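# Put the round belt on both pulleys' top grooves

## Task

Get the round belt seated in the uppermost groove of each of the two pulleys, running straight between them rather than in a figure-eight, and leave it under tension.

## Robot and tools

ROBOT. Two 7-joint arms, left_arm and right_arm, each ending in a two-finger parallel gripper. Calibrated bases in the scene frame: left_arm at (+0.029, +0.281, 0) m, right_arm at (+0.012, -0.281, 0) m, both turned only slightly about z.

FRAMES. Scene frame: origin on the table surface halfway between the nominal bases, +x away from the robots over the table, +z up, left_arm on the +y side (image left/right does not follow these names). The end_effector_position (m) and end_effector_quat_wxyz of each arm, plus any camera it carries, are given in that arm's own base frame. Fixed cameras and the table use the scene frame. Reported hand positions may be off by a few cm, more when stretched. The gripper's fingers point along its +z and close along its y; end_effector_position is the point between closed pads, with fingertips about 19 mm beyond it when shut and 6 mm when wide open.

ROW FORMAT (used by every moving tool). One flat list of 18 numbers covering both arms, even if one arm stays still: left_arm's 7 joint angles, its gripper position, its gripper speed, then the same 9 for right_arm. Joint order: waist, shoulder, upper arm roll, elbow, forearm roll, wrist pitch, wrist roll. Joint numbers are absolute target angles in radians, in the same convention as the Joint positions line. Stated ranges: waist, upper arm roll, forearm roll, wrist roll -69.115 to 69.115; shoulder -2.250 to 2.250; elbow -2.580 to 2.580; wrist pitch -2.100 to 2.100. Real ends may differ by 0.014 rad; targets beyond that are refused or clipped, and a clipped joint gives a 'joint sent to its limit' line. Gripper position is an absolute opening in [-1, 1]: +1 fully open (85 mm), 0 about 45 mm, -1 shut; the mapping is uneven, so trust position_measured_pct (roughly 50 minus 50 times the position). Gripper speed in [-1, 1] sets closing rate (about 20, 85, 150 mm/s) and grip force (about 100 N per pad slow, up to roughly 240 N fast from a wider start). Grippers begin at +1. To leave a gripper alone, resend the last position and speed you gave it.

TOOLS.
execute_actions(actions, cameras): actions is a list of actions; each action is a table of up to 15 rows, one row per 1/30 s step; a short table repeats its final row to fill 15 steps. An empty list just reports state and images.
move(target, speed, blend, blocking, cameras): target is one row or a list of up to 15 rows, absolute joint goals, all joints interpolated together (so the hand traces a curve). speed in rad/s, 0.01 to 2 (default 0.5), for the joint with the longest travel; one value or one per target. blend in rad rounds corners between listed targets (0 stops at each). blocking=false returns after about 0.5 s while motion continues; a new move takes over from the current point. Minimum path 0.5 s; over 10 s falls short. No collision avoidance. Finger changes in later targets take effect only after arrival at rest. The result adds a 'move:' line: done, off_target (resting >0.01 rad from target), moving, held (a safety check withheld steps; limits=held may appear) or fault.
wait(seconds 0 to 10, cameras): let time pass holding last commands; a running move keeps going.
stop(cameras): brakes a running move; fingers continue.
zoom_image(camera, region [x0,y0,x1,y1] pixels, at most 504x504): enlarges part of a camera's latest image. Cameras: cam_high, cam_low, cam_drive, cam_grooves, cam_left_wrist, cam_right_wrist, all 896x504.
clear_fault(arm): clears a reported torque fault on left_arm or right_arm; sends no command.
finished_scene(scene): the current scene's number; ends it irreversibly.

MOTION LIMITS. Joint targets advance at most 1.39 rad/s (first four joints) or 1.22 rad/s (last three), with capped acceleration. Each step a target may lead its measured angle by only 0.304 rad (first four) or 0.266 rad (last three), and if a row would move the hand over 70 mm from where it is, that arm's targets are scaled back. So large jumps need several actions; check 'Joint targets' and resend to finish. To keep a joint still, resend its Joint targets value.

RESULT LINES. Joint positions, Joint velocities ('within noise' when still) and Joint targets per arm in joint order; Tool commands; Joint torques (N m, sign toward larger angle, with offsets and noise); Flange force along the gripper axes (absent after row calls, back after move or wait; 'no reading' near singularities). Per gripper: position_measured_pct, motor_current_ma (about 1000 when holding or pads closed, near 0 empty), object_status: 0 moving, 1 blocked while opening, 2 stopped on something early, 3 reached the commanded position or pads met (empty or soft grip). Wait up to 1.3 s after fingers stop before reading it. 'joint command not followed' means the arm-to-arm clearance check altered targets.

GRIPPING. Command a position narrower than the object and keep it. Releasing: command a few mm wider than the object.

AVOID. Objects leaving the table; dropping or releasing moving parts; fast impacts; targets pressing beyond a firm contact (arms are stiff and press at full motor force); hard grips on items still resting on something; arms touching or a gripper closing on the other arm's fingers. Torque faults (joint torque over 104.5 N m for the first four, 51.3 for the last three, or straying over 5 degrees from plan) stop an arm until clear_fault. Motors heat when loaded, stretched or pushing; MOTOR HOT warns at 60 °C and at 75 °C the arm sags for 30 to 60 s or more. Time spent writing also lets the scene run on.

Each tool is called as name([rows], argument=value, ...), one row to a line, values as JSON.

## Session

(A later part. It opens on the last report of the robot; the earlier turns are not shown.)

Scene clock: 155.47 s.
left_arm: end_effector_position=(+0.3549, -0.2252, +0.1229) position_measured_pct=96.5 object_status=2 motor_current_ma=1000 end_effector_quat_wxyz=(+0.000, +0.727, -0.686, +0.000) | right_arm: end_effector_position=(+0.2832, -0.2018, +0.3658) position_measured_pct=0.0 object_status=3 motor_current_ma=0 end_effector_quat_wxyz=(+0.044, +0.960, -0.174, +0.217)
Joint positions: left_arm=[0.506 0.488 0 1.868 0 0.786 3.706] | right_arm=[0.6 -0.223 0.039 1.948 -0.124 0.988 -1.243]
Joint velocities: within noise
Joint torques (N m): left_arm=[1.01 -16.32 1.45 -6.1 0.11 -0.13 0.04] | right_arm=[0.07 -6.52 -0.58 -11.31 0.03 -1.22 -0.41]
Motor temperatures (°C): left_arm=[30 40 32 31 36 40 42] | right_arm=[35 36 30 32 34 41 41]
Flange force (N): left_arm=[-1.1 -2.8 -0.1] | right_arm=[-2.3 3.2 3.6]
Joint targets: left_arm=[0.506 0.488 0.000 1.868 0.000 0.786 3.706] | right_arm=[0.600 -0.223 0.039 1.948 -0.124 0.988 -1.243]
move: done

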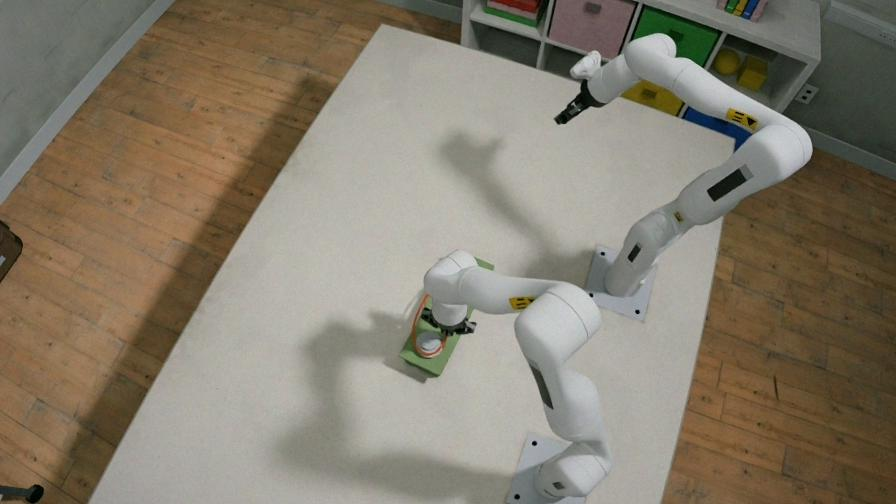

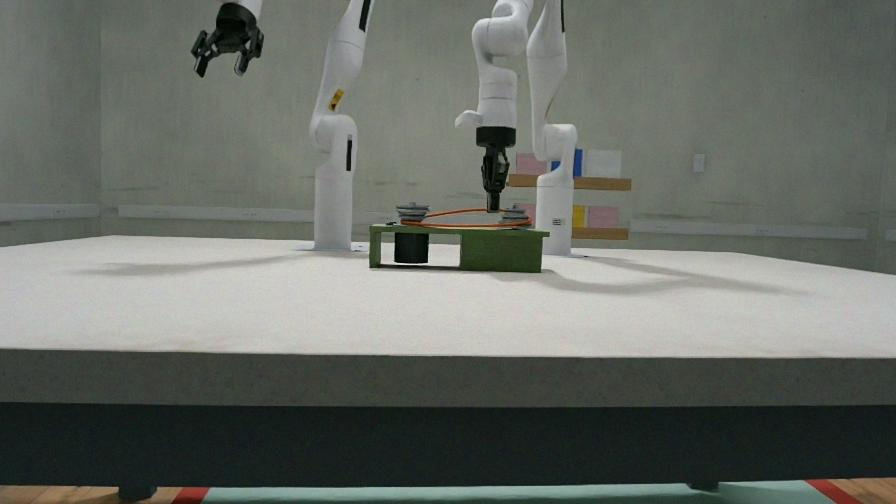

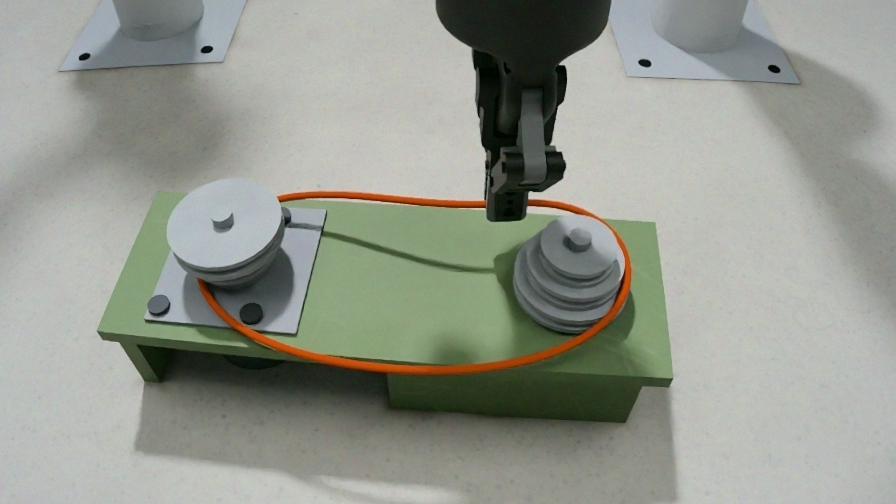

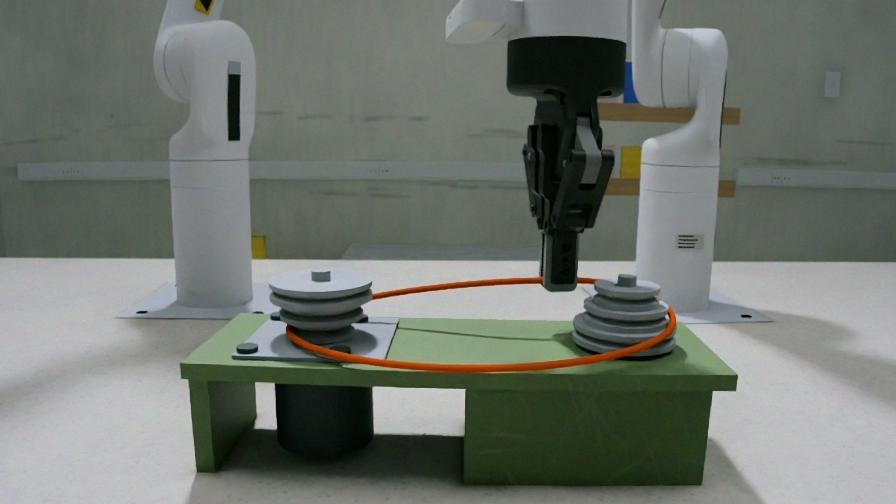

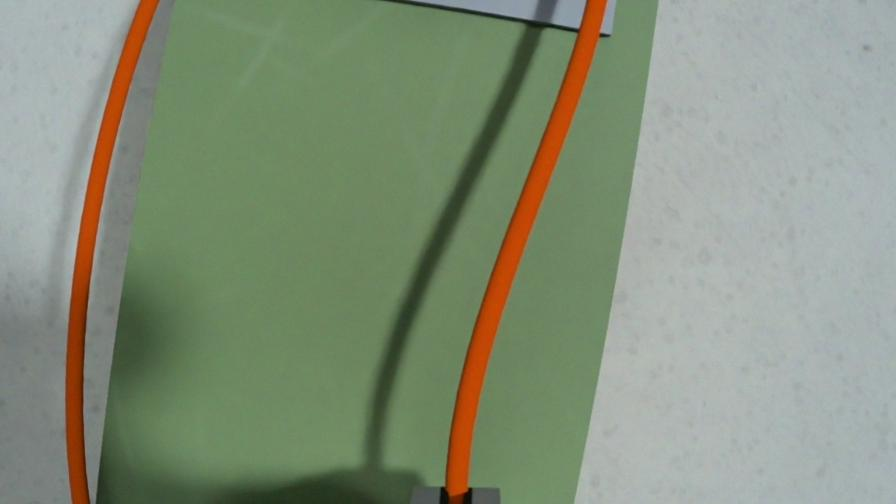

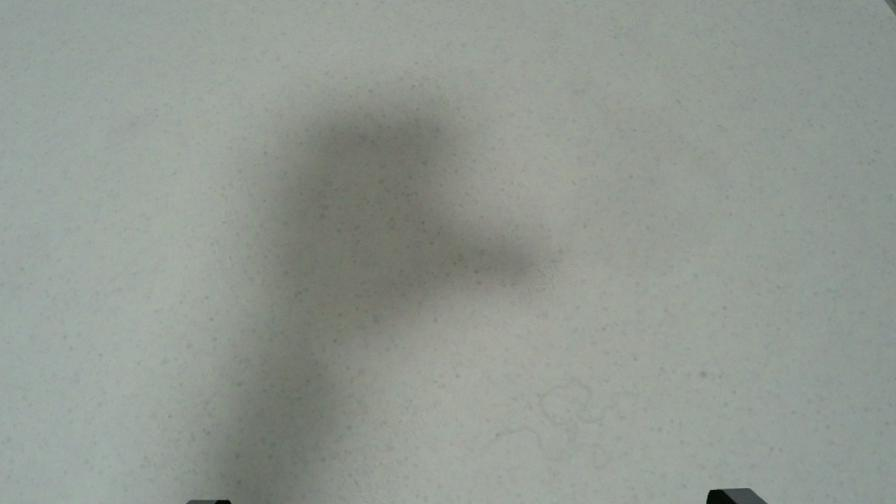

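move([
  [0.4210,0.4493,0,1.9394,0,0.7529,3.421,-1,-0.5,0.6,-0.223,0.039,1.948,-0.124,0.988,-1.243,1,1],
  [0.3395,0.4456,0,1.9458,0,0.7502,2.6395,-1,-0.5,0.6,-0.223,0.039,1.948,-0.124,0.988,-1.243,1,1],
  [0.2887,0.4873,0,1.8686,0,0.7857,1.7887,-1,-0.5,0.6,-0.223,0.039,1.948,-0.124,0.988,-1.243,1,1],
], speed=0.3, cameras=["cam_drive","cam_grooves","cam_left_wrist"])

zoom_image(camera="cam_grooves", region=[480, 230, 730, 370])

Scene clock: 182.67 s.
left_arm: end_effector_position=(+0.3949, -0.1432, +0.1231) position_measured_pct=96.5 object_status=2 motor_current_ma=1000 end_effector_quat_wxyz=(+0.000, +0.035, +0.999, +0.000) | right_arm: end_effector_position=(+0.2832, -0.2018, +0.3658) position_measured_pct=0.0 object_status=3 motor_current_ma=0 end_effector_quat_wxyz=(+0.044, +0.960, -0.174, +0.217)
Joint positions: left_arm=[0.289 0.487 0 1.869 0 0.786 1.789] | right_arm=[0.6 -0.223 0.039 1.948 -0.124 0.988 -1.243]
Joint velocities: within noise
Joint torques (N m): left_arm=[0.14 -16.14 0.35 -5.6 -0.39 0.19 0.11] | right_arm=[0.13 -6.49 -0.56 -11.26 0.07 -1.27 -0.41]
Motor temperatures (°C): left_arm=[30 40 32 31 36 40 42] | right_arm=[35 36 30 32 34 41 40]
Flange force (N): left_arm=[-2.7 -0.1 -0.1] | right_arm=[-2.2 3.2 3.4]
Joint targets: left_arm=[0.289 0.487 0.000 1.869 0.000 0.786 1.789] | right_arm=[0.600 -0.223 0.039 1.948 -0.124 0.988 -1.243]
move: done
Images, in order (width x height): cam_drive 896x504, cam_grooves 896x504, cam_left_wrist 896x504.

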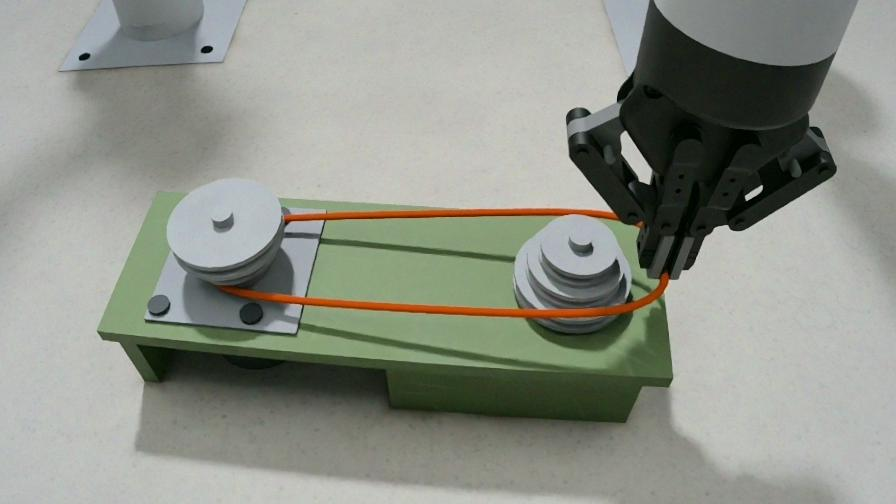

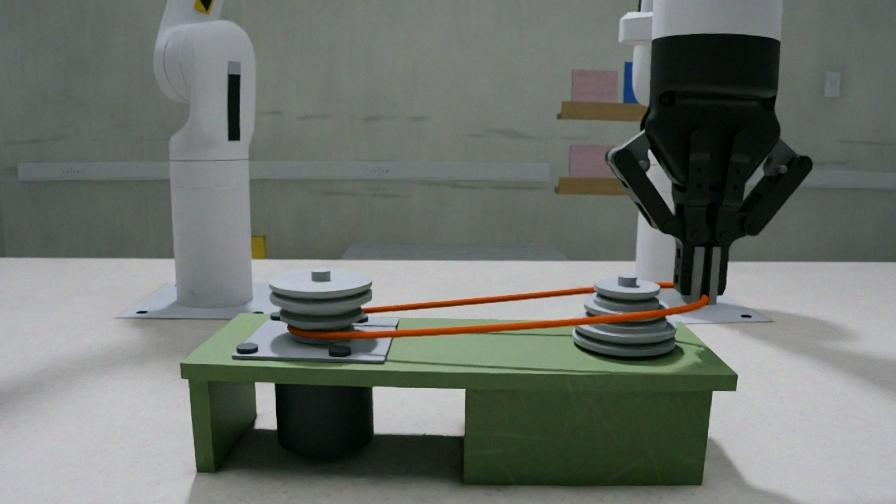

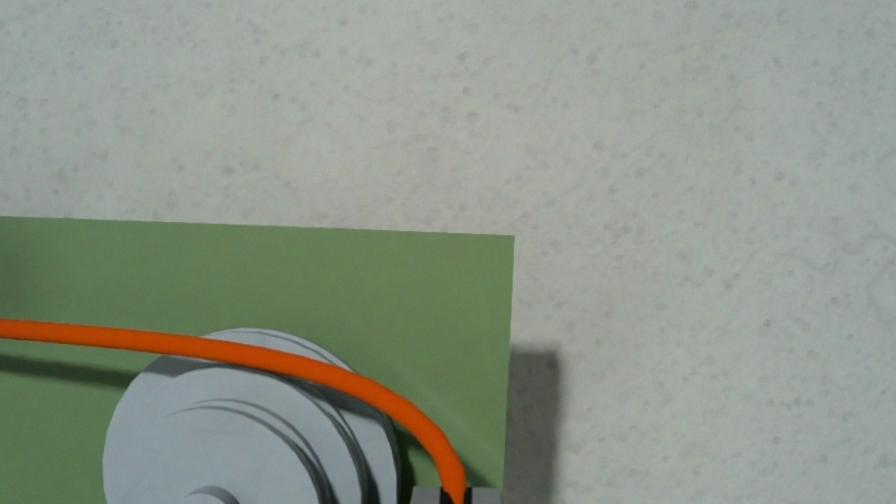

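Scaled by 2.016.

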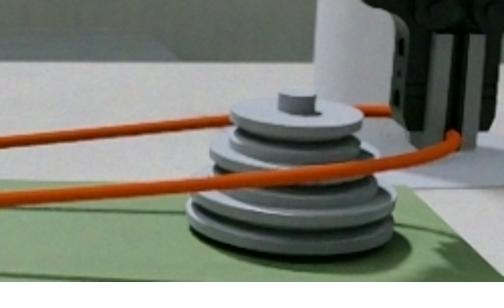

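move([
  [0.3025,0.4925,0,1.8626,0,0.7865,1.8025,-1,-0.5,0.6,-0.223,0.039,1.948,-0.124,0.988,-1.243,1,1],
  [0.3025,0.4925,0,1.8626,0,0.7865,1.8025,-0.82,-1,0.6,-0.223,0.039,1.948,-0.124,0.988,-1.243,1,1],
], speed=0.05, cameras=["cam_drive","cam_grooves","cam_left_wrist"])

zoom_image(camera="cam_grooves", region=[480, 230, 730, 370])

zoom_image(camera="cam_drive", region=[460, 180, 710, 390])

Scene clock: 187.73 s.
left_arm: end_effector_position=(+0.3949, -0.1493, +0.1222) position_measured_pct=90.9 object_status=0 motor_current_ma=0 end_effector_quat_wxyz=(+0.000, +0.035, +0.999, +0.000) | right_arm: end_effector_position=(+0.2832, -0.2018, +0.3658) position_measured_pct=0.0 object_status=3 motor_current_ma=0 end_effector_quat_wxyz=(+0.044, +0.960, -0.174, +0.217)
Joint positions: left_arm=[0.302 0.493 0 1.863 0 0.786 1.803] | right_arm=[0.6 -0.223 0.039 1.948 -0.124 0.988 -1.243]
Joint velocities: within noise
Joint torques (N m): left_arm=[0.72 -16.1 1.06 -5.85 -0.06 0.15 0.1] | right_arm=[0.08 -6.47 -0.5 -11.25 0.04 -1.23 -0.43]
Motor temperatures (°C): left_arm=[30 40 32 31 36 40 42] | right_arm=[35 36 30 32 34 41 40]
Flange force (N): left_arm=[-2.1 1.4 -0.2] | right_arm=[-2.3 3.1 3.5]
Joint targets: left_arm=[0.302 0.493 0.000 1.863 0.000 0.786 1.803] | right_arm=[0.600 -0.223 0.039 1.948 -0.124 0.988 -1.243]
move: done
Images, in order (width x height): cam_drive 896x504, cam_grooves 896x504, cam_left_wrist 896x504.

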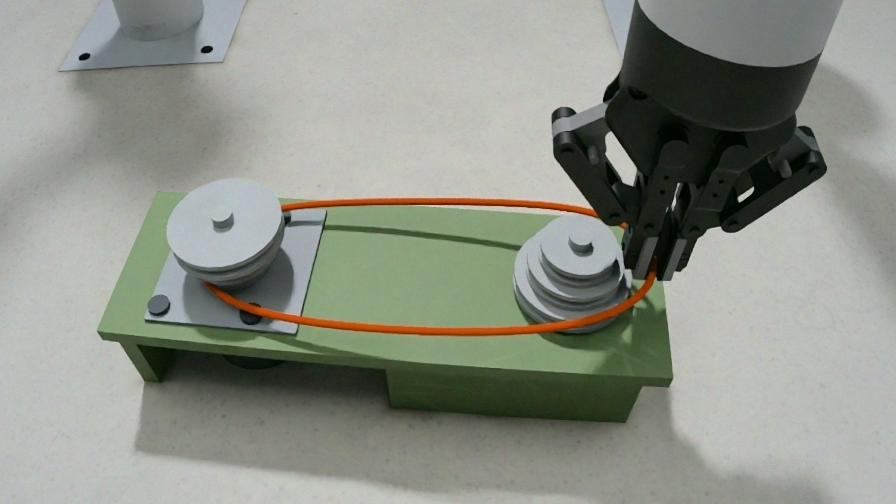

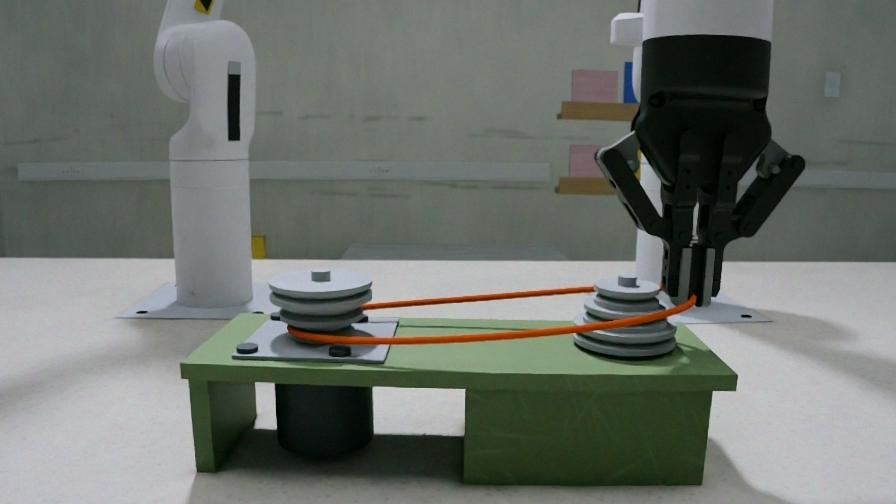

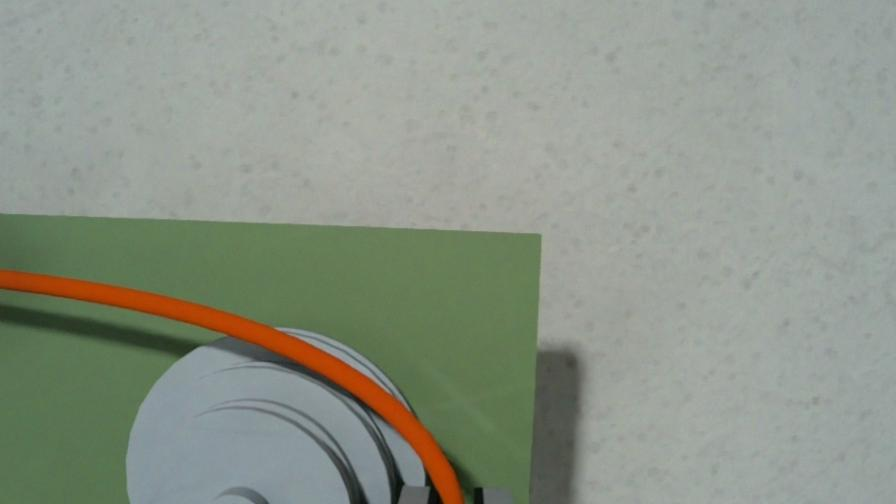

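Scaled by 2.016.

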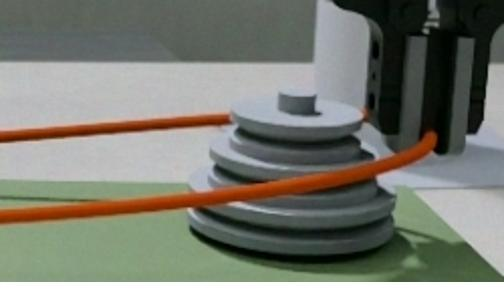

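Scaled by 2.016.

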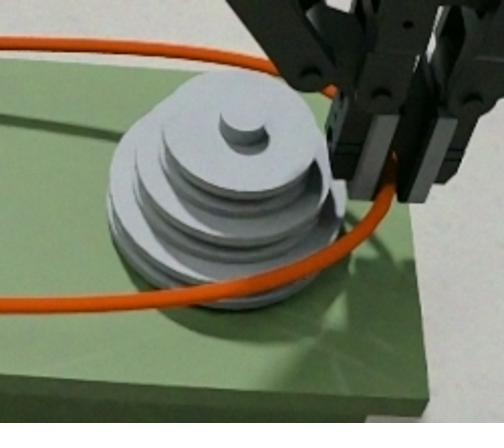

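move(target=[0.3025,0.4305,0,1.8125,0,0.8986,1.8025,-0.82,-1,0.6,-0.223,0.039,1.948,-0.124,0.988,-1.243,1,1], speed=0.15, cameras=["cam_drive","cam_grooves","cam_left_wrist"])

zoom_image(camera="cam_grooves", region=[480, 230, 730, 370])

zoom_image(camera="cam_drive", region=[460, 180, 710, 390])

Scene clock: 197.47 s.
left_arm: end_effector_position=(+0.3950, -0.1493, +0.1601) position_measured_pct=90.9 object_status=3 motor_current_ma=0 end_effector_quat_wxyz=(+0.000, +0.035, +0.999, +0.000) | right_arm: end_effector_position=(+0.2832, -0.2018, +0.3658) position_measured_pct=0.0 object_status=3 motor_current_ma=0 end_effector_quat_wxyz=(+0.044, +0.960, -0.174, +0.217)
Joint positions: left_arm=[0.302 0.431 0 1.813 0 0.899 1.803] | right_arm=[0.6 -0.223 0.039 1.948 -0.124 0.988 -1.243]
Joint velocities: within noise
Joint torques (N m): left_arm=[0.57 -15.85 0.75 -6.49 -0.23 0.04 0.08] | right_arm=[0.05 -6.45 -0.6 -11.25 0.02 -1.22 -0.36]
Motor temperatures (°C): left_arm=[30 40 32 31 36 40 42] | right_arm=[35 36 30 32 34 41 40]
Flange force (N): left_arm=[-2.7 0.9 -0.4] | right_arm=[-2.3 3.1 3.4]
Joint targets: left_arm=[0.302 0.431 0.000 1.813 0.000 0.899 1.803] | right_arm=[0.600 -0.223 0.039 1.948 -0.124 0.988 -1.243]
move: done
Images, in order (width x height): cam_drive 896x504, cam_grooves 896x504, cam_left_wrist 896x504.

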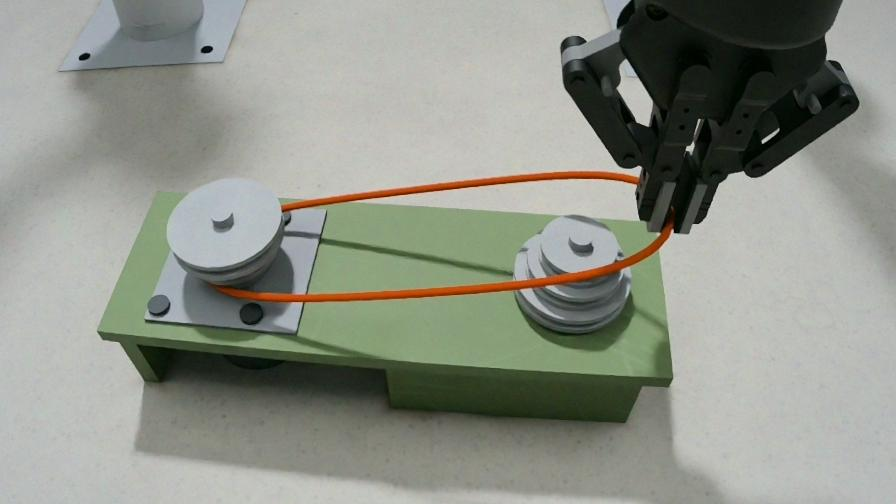

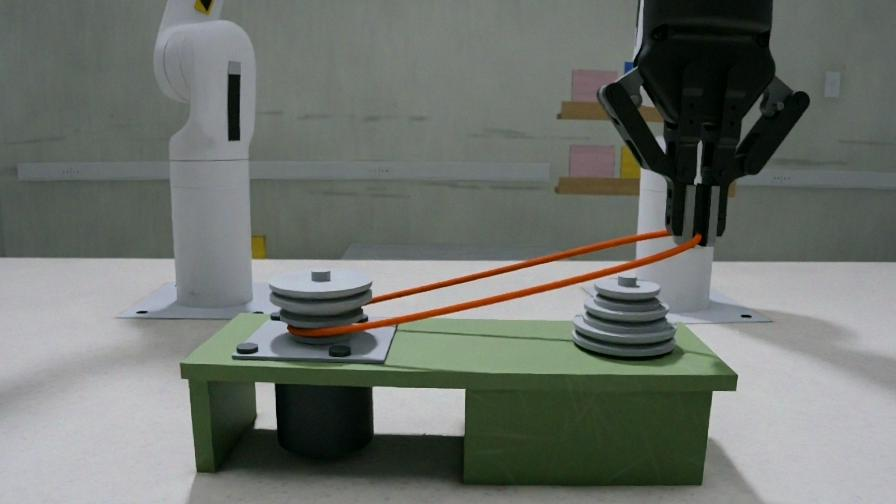

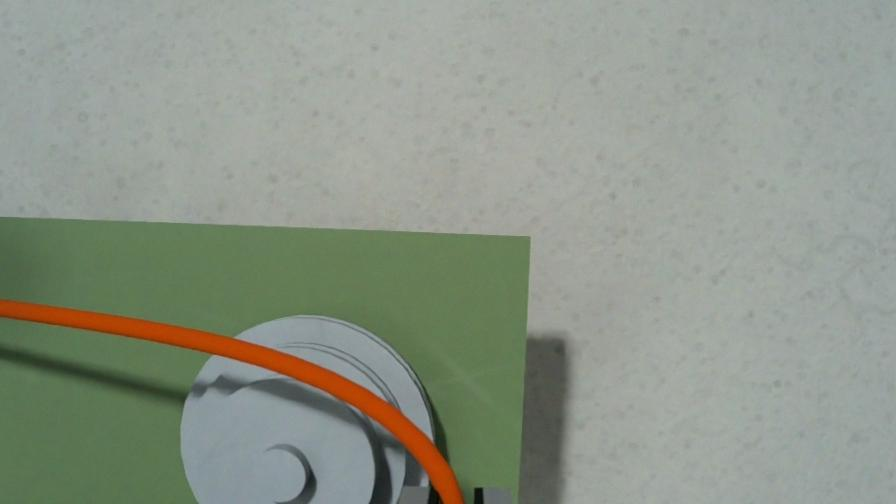

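Scaled by 2.016.

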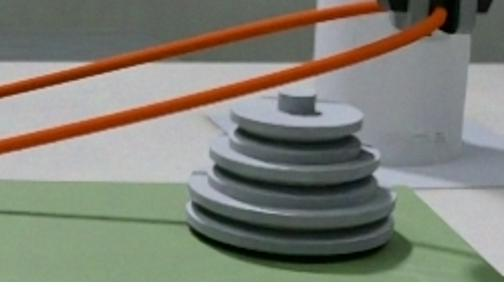

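Scaled by 2.016.

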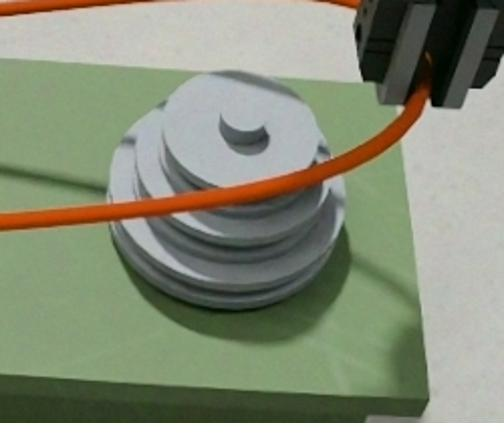

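move([
  [0.3025,0.4305,0,1.8125,0,0.8986,1.8025,-1,-0.8,0.6,-0.223,0.039,1.948,-0.124,0.988,-1.243,1,1],
  [-0.1125,0.5039,0,1.8992,0.6792,0.9906,0.9057,-1,-0.8,0.6,-0.223,0.039,1.948,-0.124,0.988,-1.243,1,1],
  [-0.3721,0.8321,0,1.8567,0.9695,1.369,0.4093,-1,-0.8,0.6,-0.223,0.039,1.948,-0.124,0.988,-1.243,1,1],
], speed=0.3)

zoom_image(camera="cam_grooves", region=[480, 150, 830, 370])

Scene clock: 233.43 s.
left_arm: end_effector_position=(+0.3995, -0.1406, +0.1540) position_measured_pct=96.5 object_status=2 motor_current_ma=1000 end_effector_quat_wxyz=(-0.026, +0.041, +0.842, -0.537) | right_arm: end_effector_position=(+0.2832, -0.2018, +0.3658) position_measured_pct=0.0 object_status=3 motor_current_ma=0 end_effector_quat_wxyz=(+0.044, +0.960, -0.174, +0.217)
Joint positions: left_arm=[-0.372 0.832 0 1.857 0.969 1.369 0.409] | right_arm=[0.6 -0.223 0.039 1.948 -0.124 0.988 -1.243]
Joint velocities: within noise
Joint torques (N m): left_arm=[0.25 -18.33 2.62 -2.48 1.27 2.31 0.17] | right_arm=[0.1 -6.49 -0.59 -11.35 0.04 -1.2 -0.45]
Motor temperatures (°C): left_arm=[29 40 32 31 36 40 42] | right_arm=[35 35 30 32 34 40 40]
Flange force (N): left_arm=[-0.7 1.8 -1.3] | right_arm=[-2.6 3.4 3.8]
Joint targets: left_arm=[-0.372 0.832 0.000 1.857 0.969 1.369 0.409] | right_arm=[0.600 -0.223 0.039 1.948 -0.124 0.988 -1.243]
move: done

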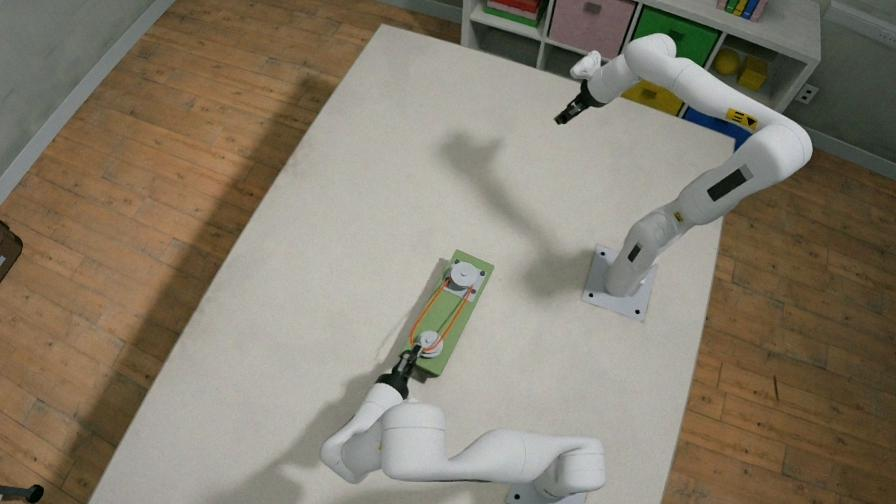

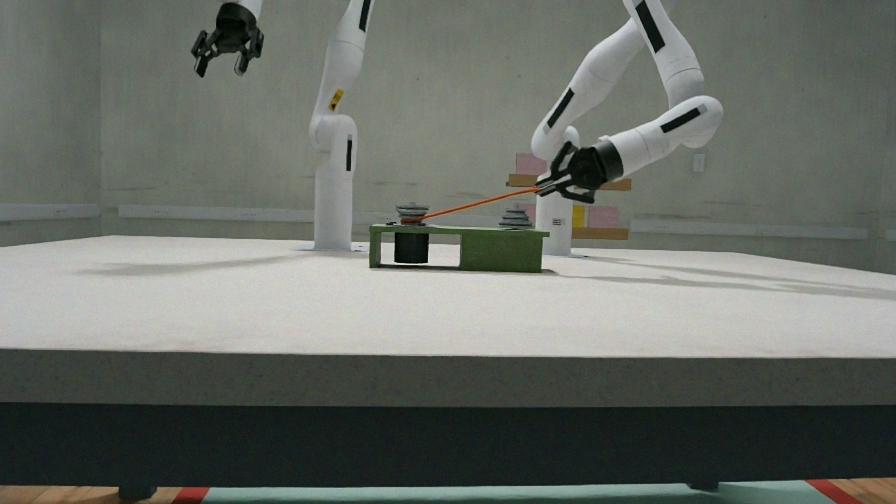

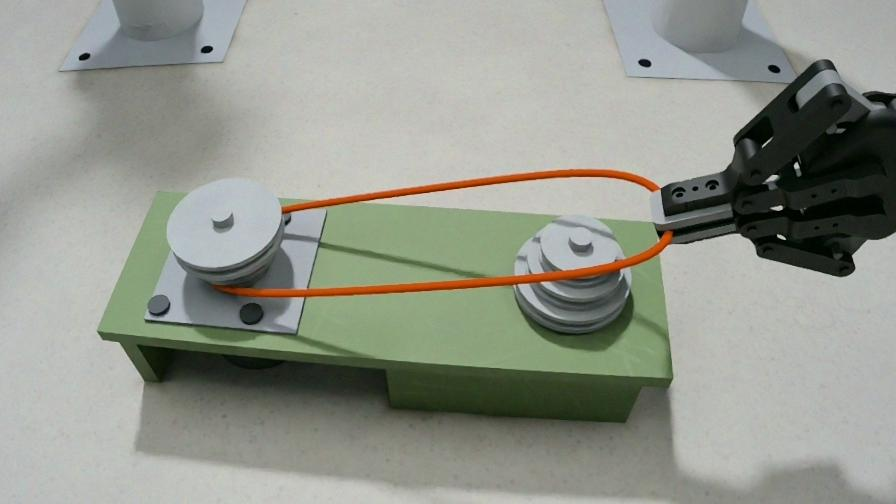

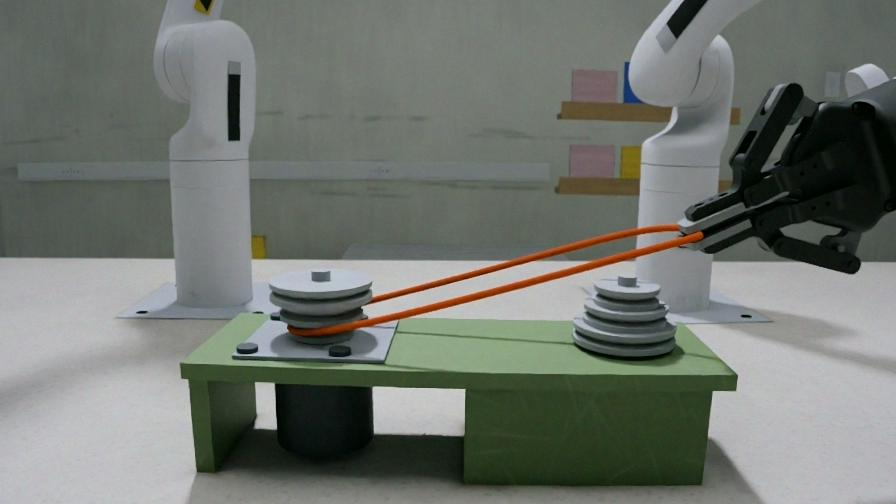

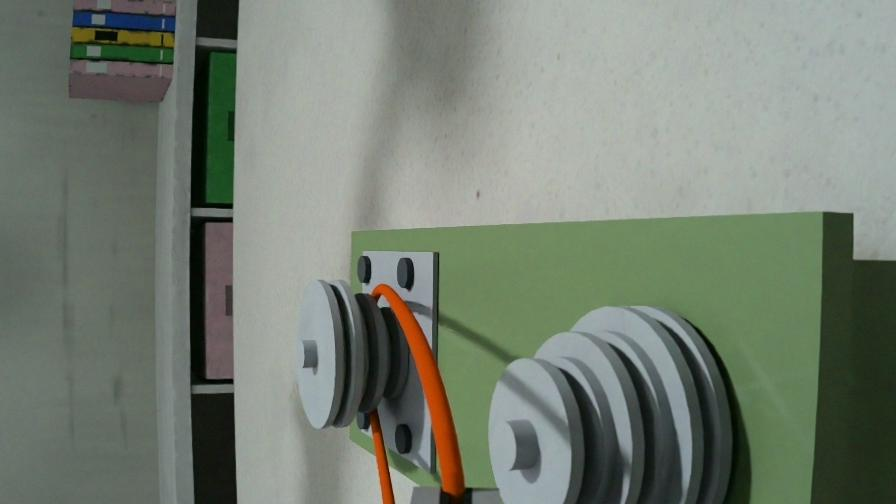

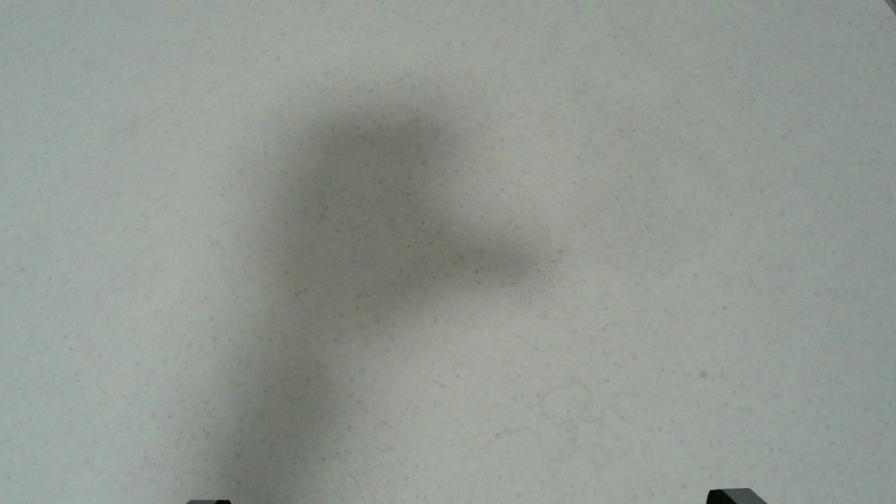

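Scaled by 1.440.

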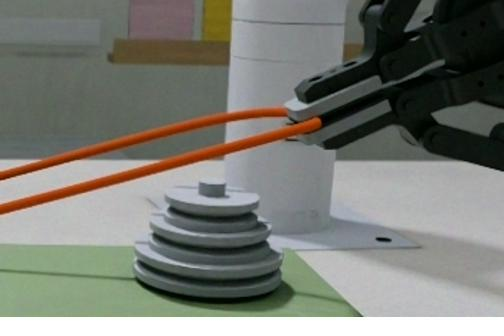

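move(target=[-0.3641,0.9169,0,1.8567,0.9929,1.3192,0.339,-1,-0.8,0.6,-0.223,0.039,1.948,-0.124,0.988,-1.243,1,1], speed=0.05)

zoom_image(camera="cam_grooves", region=[550, 230, 750, 370])

zoom_image(camera="cam_drive", region=[500, 180, 750, 390])

Scene clock: 237.33 s.
left_arm: end_effector_position=(+0.3992, -0.1446, +0.1160) position_measured_pct=96.5 object_status=2 motor_current_ma=1000 end_effector_quat_wxyz=(-0.026, +0.041, +0.842, -0.537) | right_arm: end_effector_position=(+0.2832, -0.2018, +0.3658) position_measured_pct=0.0 object_status=3 motor_current_ma=0 end_effector_quat_wxyz=(+0.044, +0.960, -0.174, +0.217)
Joint positions: left_arm=[-0.364 0.917 0 1.857 0.993 1.319 0.339] | right_arm=[0.6 -0.223 0.039 1.948 -0.124 0.988 -1.243]
Joint velocities: within noise
Joint torques (N m): left_arm=[0.69 -18.59 3.29 -1.45 1.05 2.31 0.14] | right_arm=[0.12 -6.51 -0.66 -11.27 0.01 -1.2 -0.39]
Motor temperatures (°C): left_arm=[29 40 32 31 36 40 42] | right_arm=[35 35 30 32 34 40 40]
Flange force (N): left_arm=[-1.2 2.2 -2.8] | right_arm=[-2.3 3.3 3.6]
Joint targets: left_arm=[-0.364 0.917 0.000 1.857 0.993 1.319 0.339] | right_arm=[0.600 -0.223 0.039 1.948 -0.124 0.988 -1.243]
move: done

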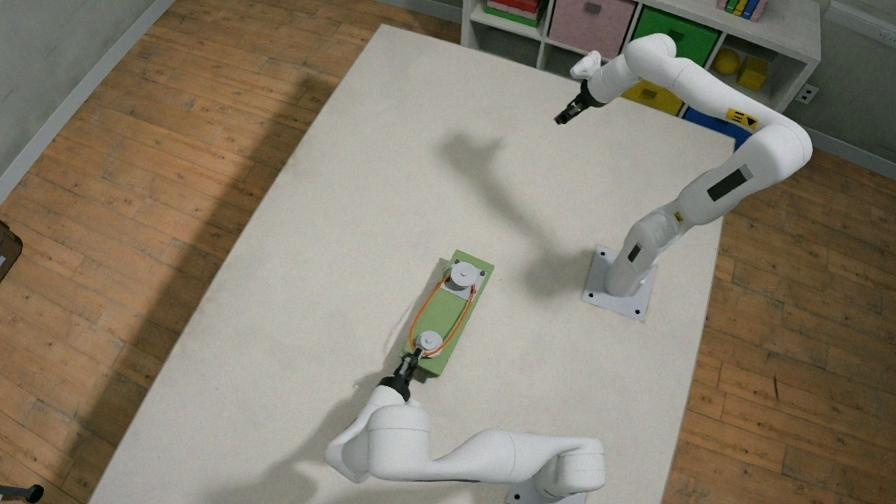

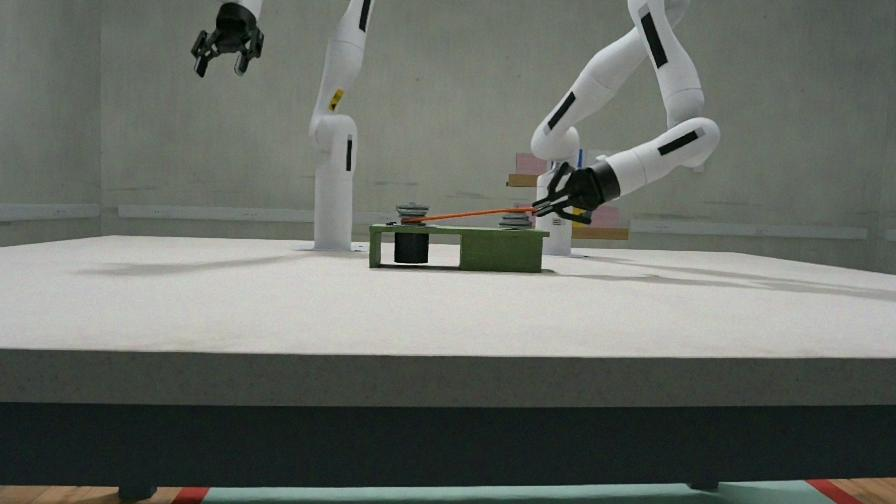

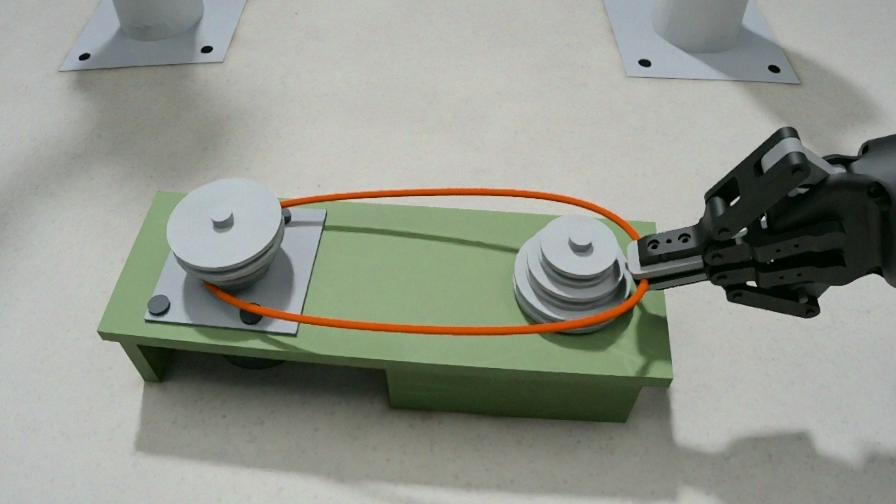

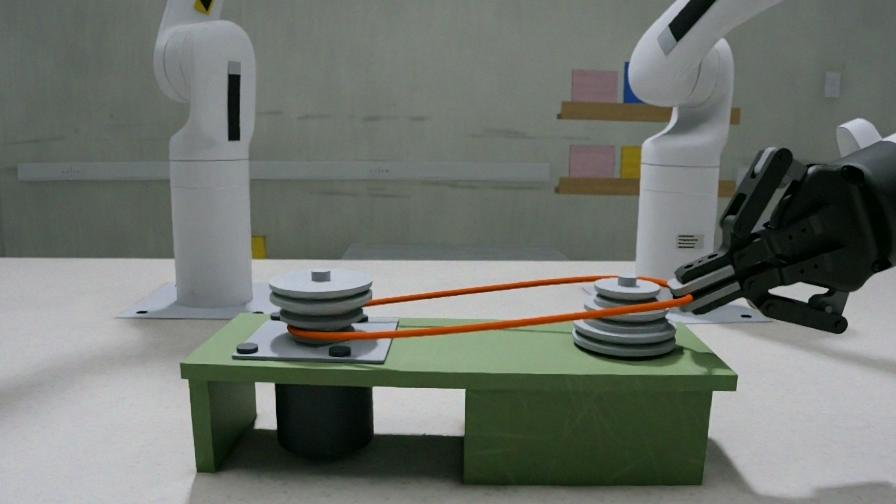

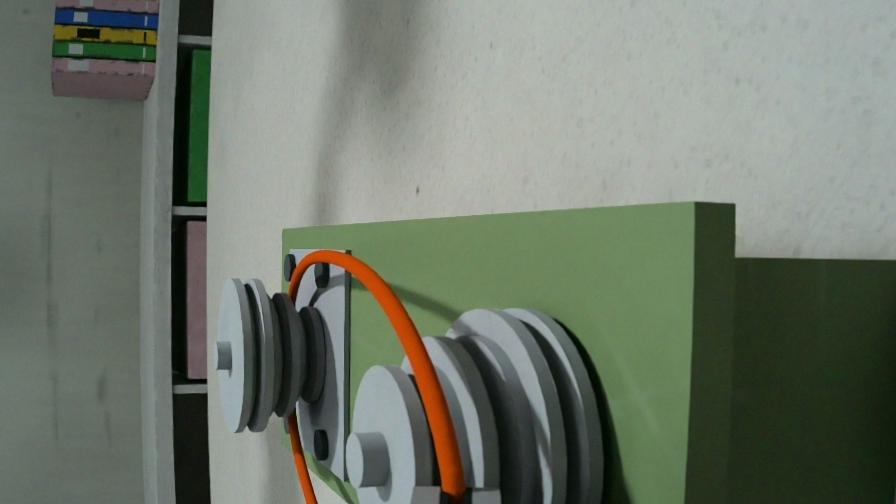

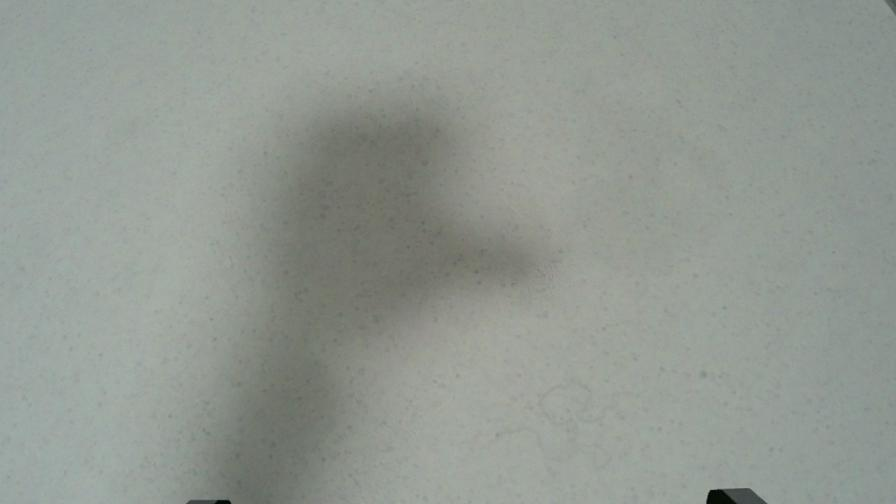

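Scaled by 2.520.

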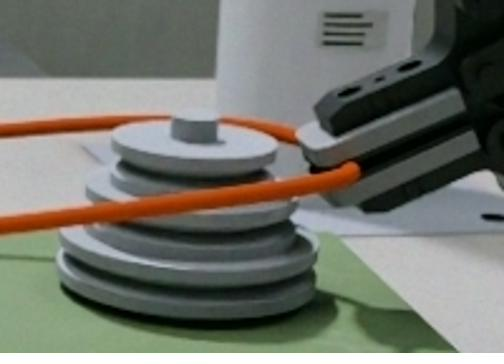

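Scaled by 2.016.

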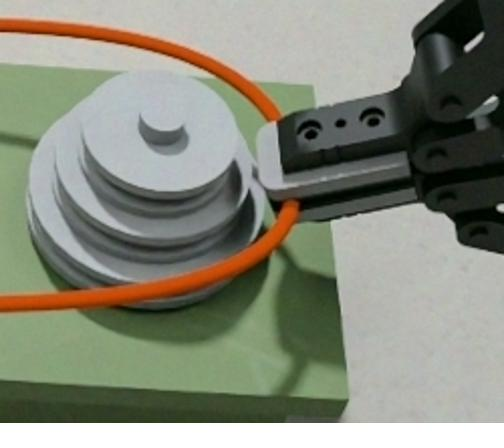

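move(target=[-0.3641,0.9169,0,1.8567,0.9929,1.3192,0.339,-0.7,-0.5,0.6,-0.223,0.039,1.948,-0.124,0.988,-1.243,1,1], cameras=["cam_drive","cam_grooves","cam_left_wrist"])

zoom_image(camera="cam_grooves", region=[550, 230, 750, 370])

zoom_image(camera="cam_drive", region=[500, 180, 750, 390])

Scene clock: 242.50 s.
left_arm: end_effector_position=(+0.3992, -0.1446, +0.1160) position_measured_pct=85.3 object_status=0 motor_current_ma=0 end_effector_quat_wxyz=(-0.026, +0.041, +0.842, -0.537) | right_arm: end_effector_position=(+0.2832, -0.2018, +0.3658) position_measured_pct=0.0 object_status=3 motor_current_ma=0 end_effector_quat_wxyz=(+0.044, +0.960, -0.174, +0.217)
Joint positions: left_arm=[-0.364 0.917 0 1.857 0.993 1.319 0.339] | right_arm=[0.6 -0.223 0.039 1.948 -0.124 0.988 -1.243]
Joint velocities: within noise
Joint torques (N m): left_arm=[1.07 -18.47 3.48 -1.37 0.99 2.38 0.09] | right_arm=[0.06 -6.48 -0.54 -11.32 0.04 -1.2 -0.39]
Motor temperatures (°C): left_arm=[29 40 32 31 36 40 42] | right_arm=[35 35 30 32 34 40 40]
Flange force (N): left_arm=[-1.1 2.2 -3.4] | right_arm=[-2.4 3.0 3.7]
Joint targets: left_arm=[-0.364 0.917 0.000 1.857 0.993 1.319 0.339] | right_arm=[0.600 -0.223 0.039 1.948 -0.124 0.988 -1.243]
move: done
Images, in order (width x height): cam_drive 896x504, cam_grooves 896x504, cam_left_wrist 896x504.

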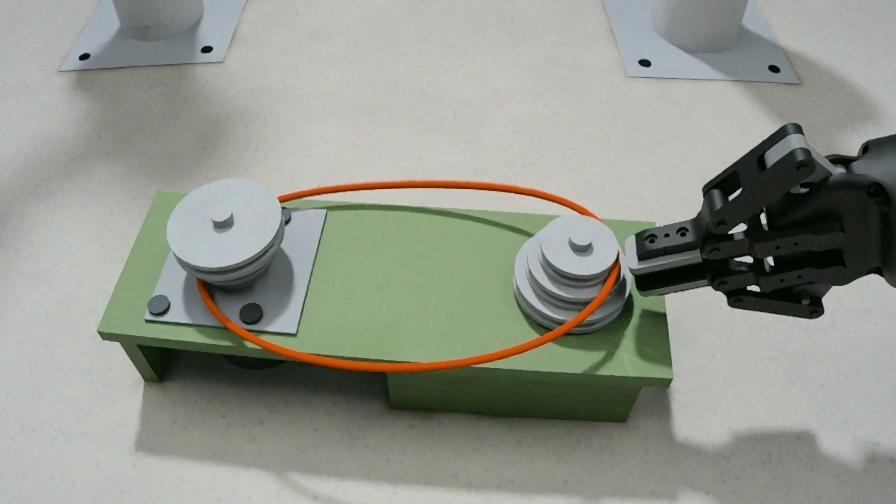

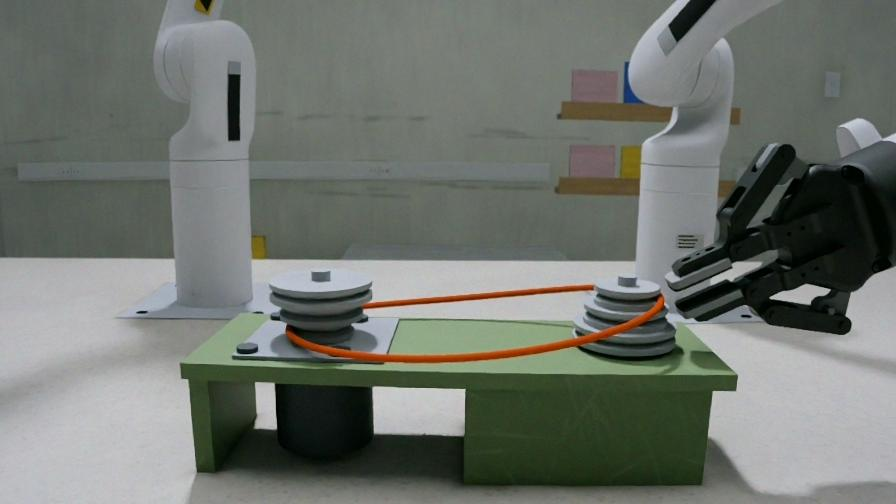

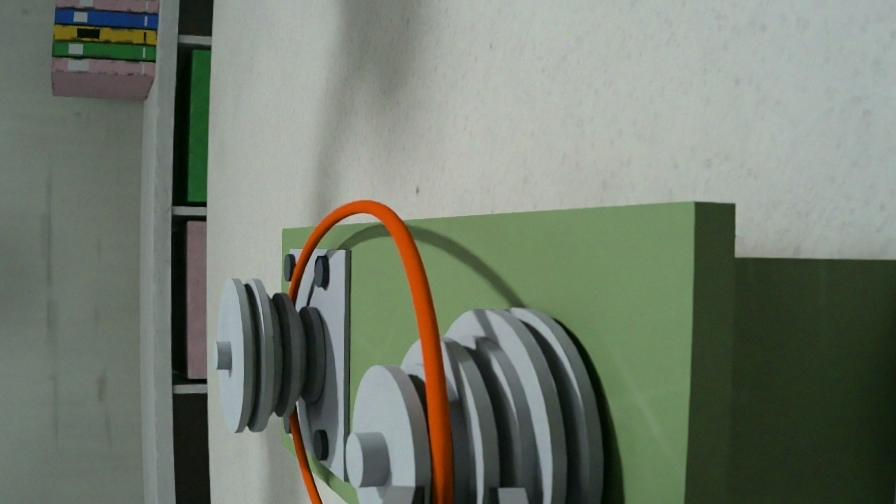

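Scaled by 2.520.

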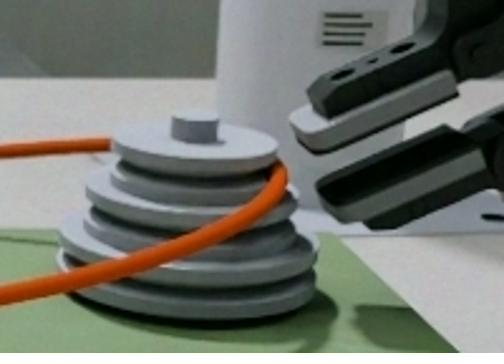

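Scaled by 2.016.

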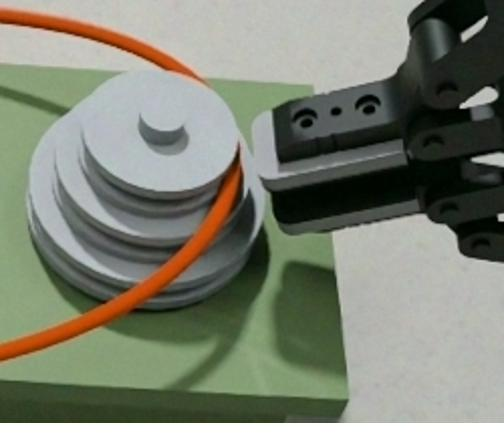

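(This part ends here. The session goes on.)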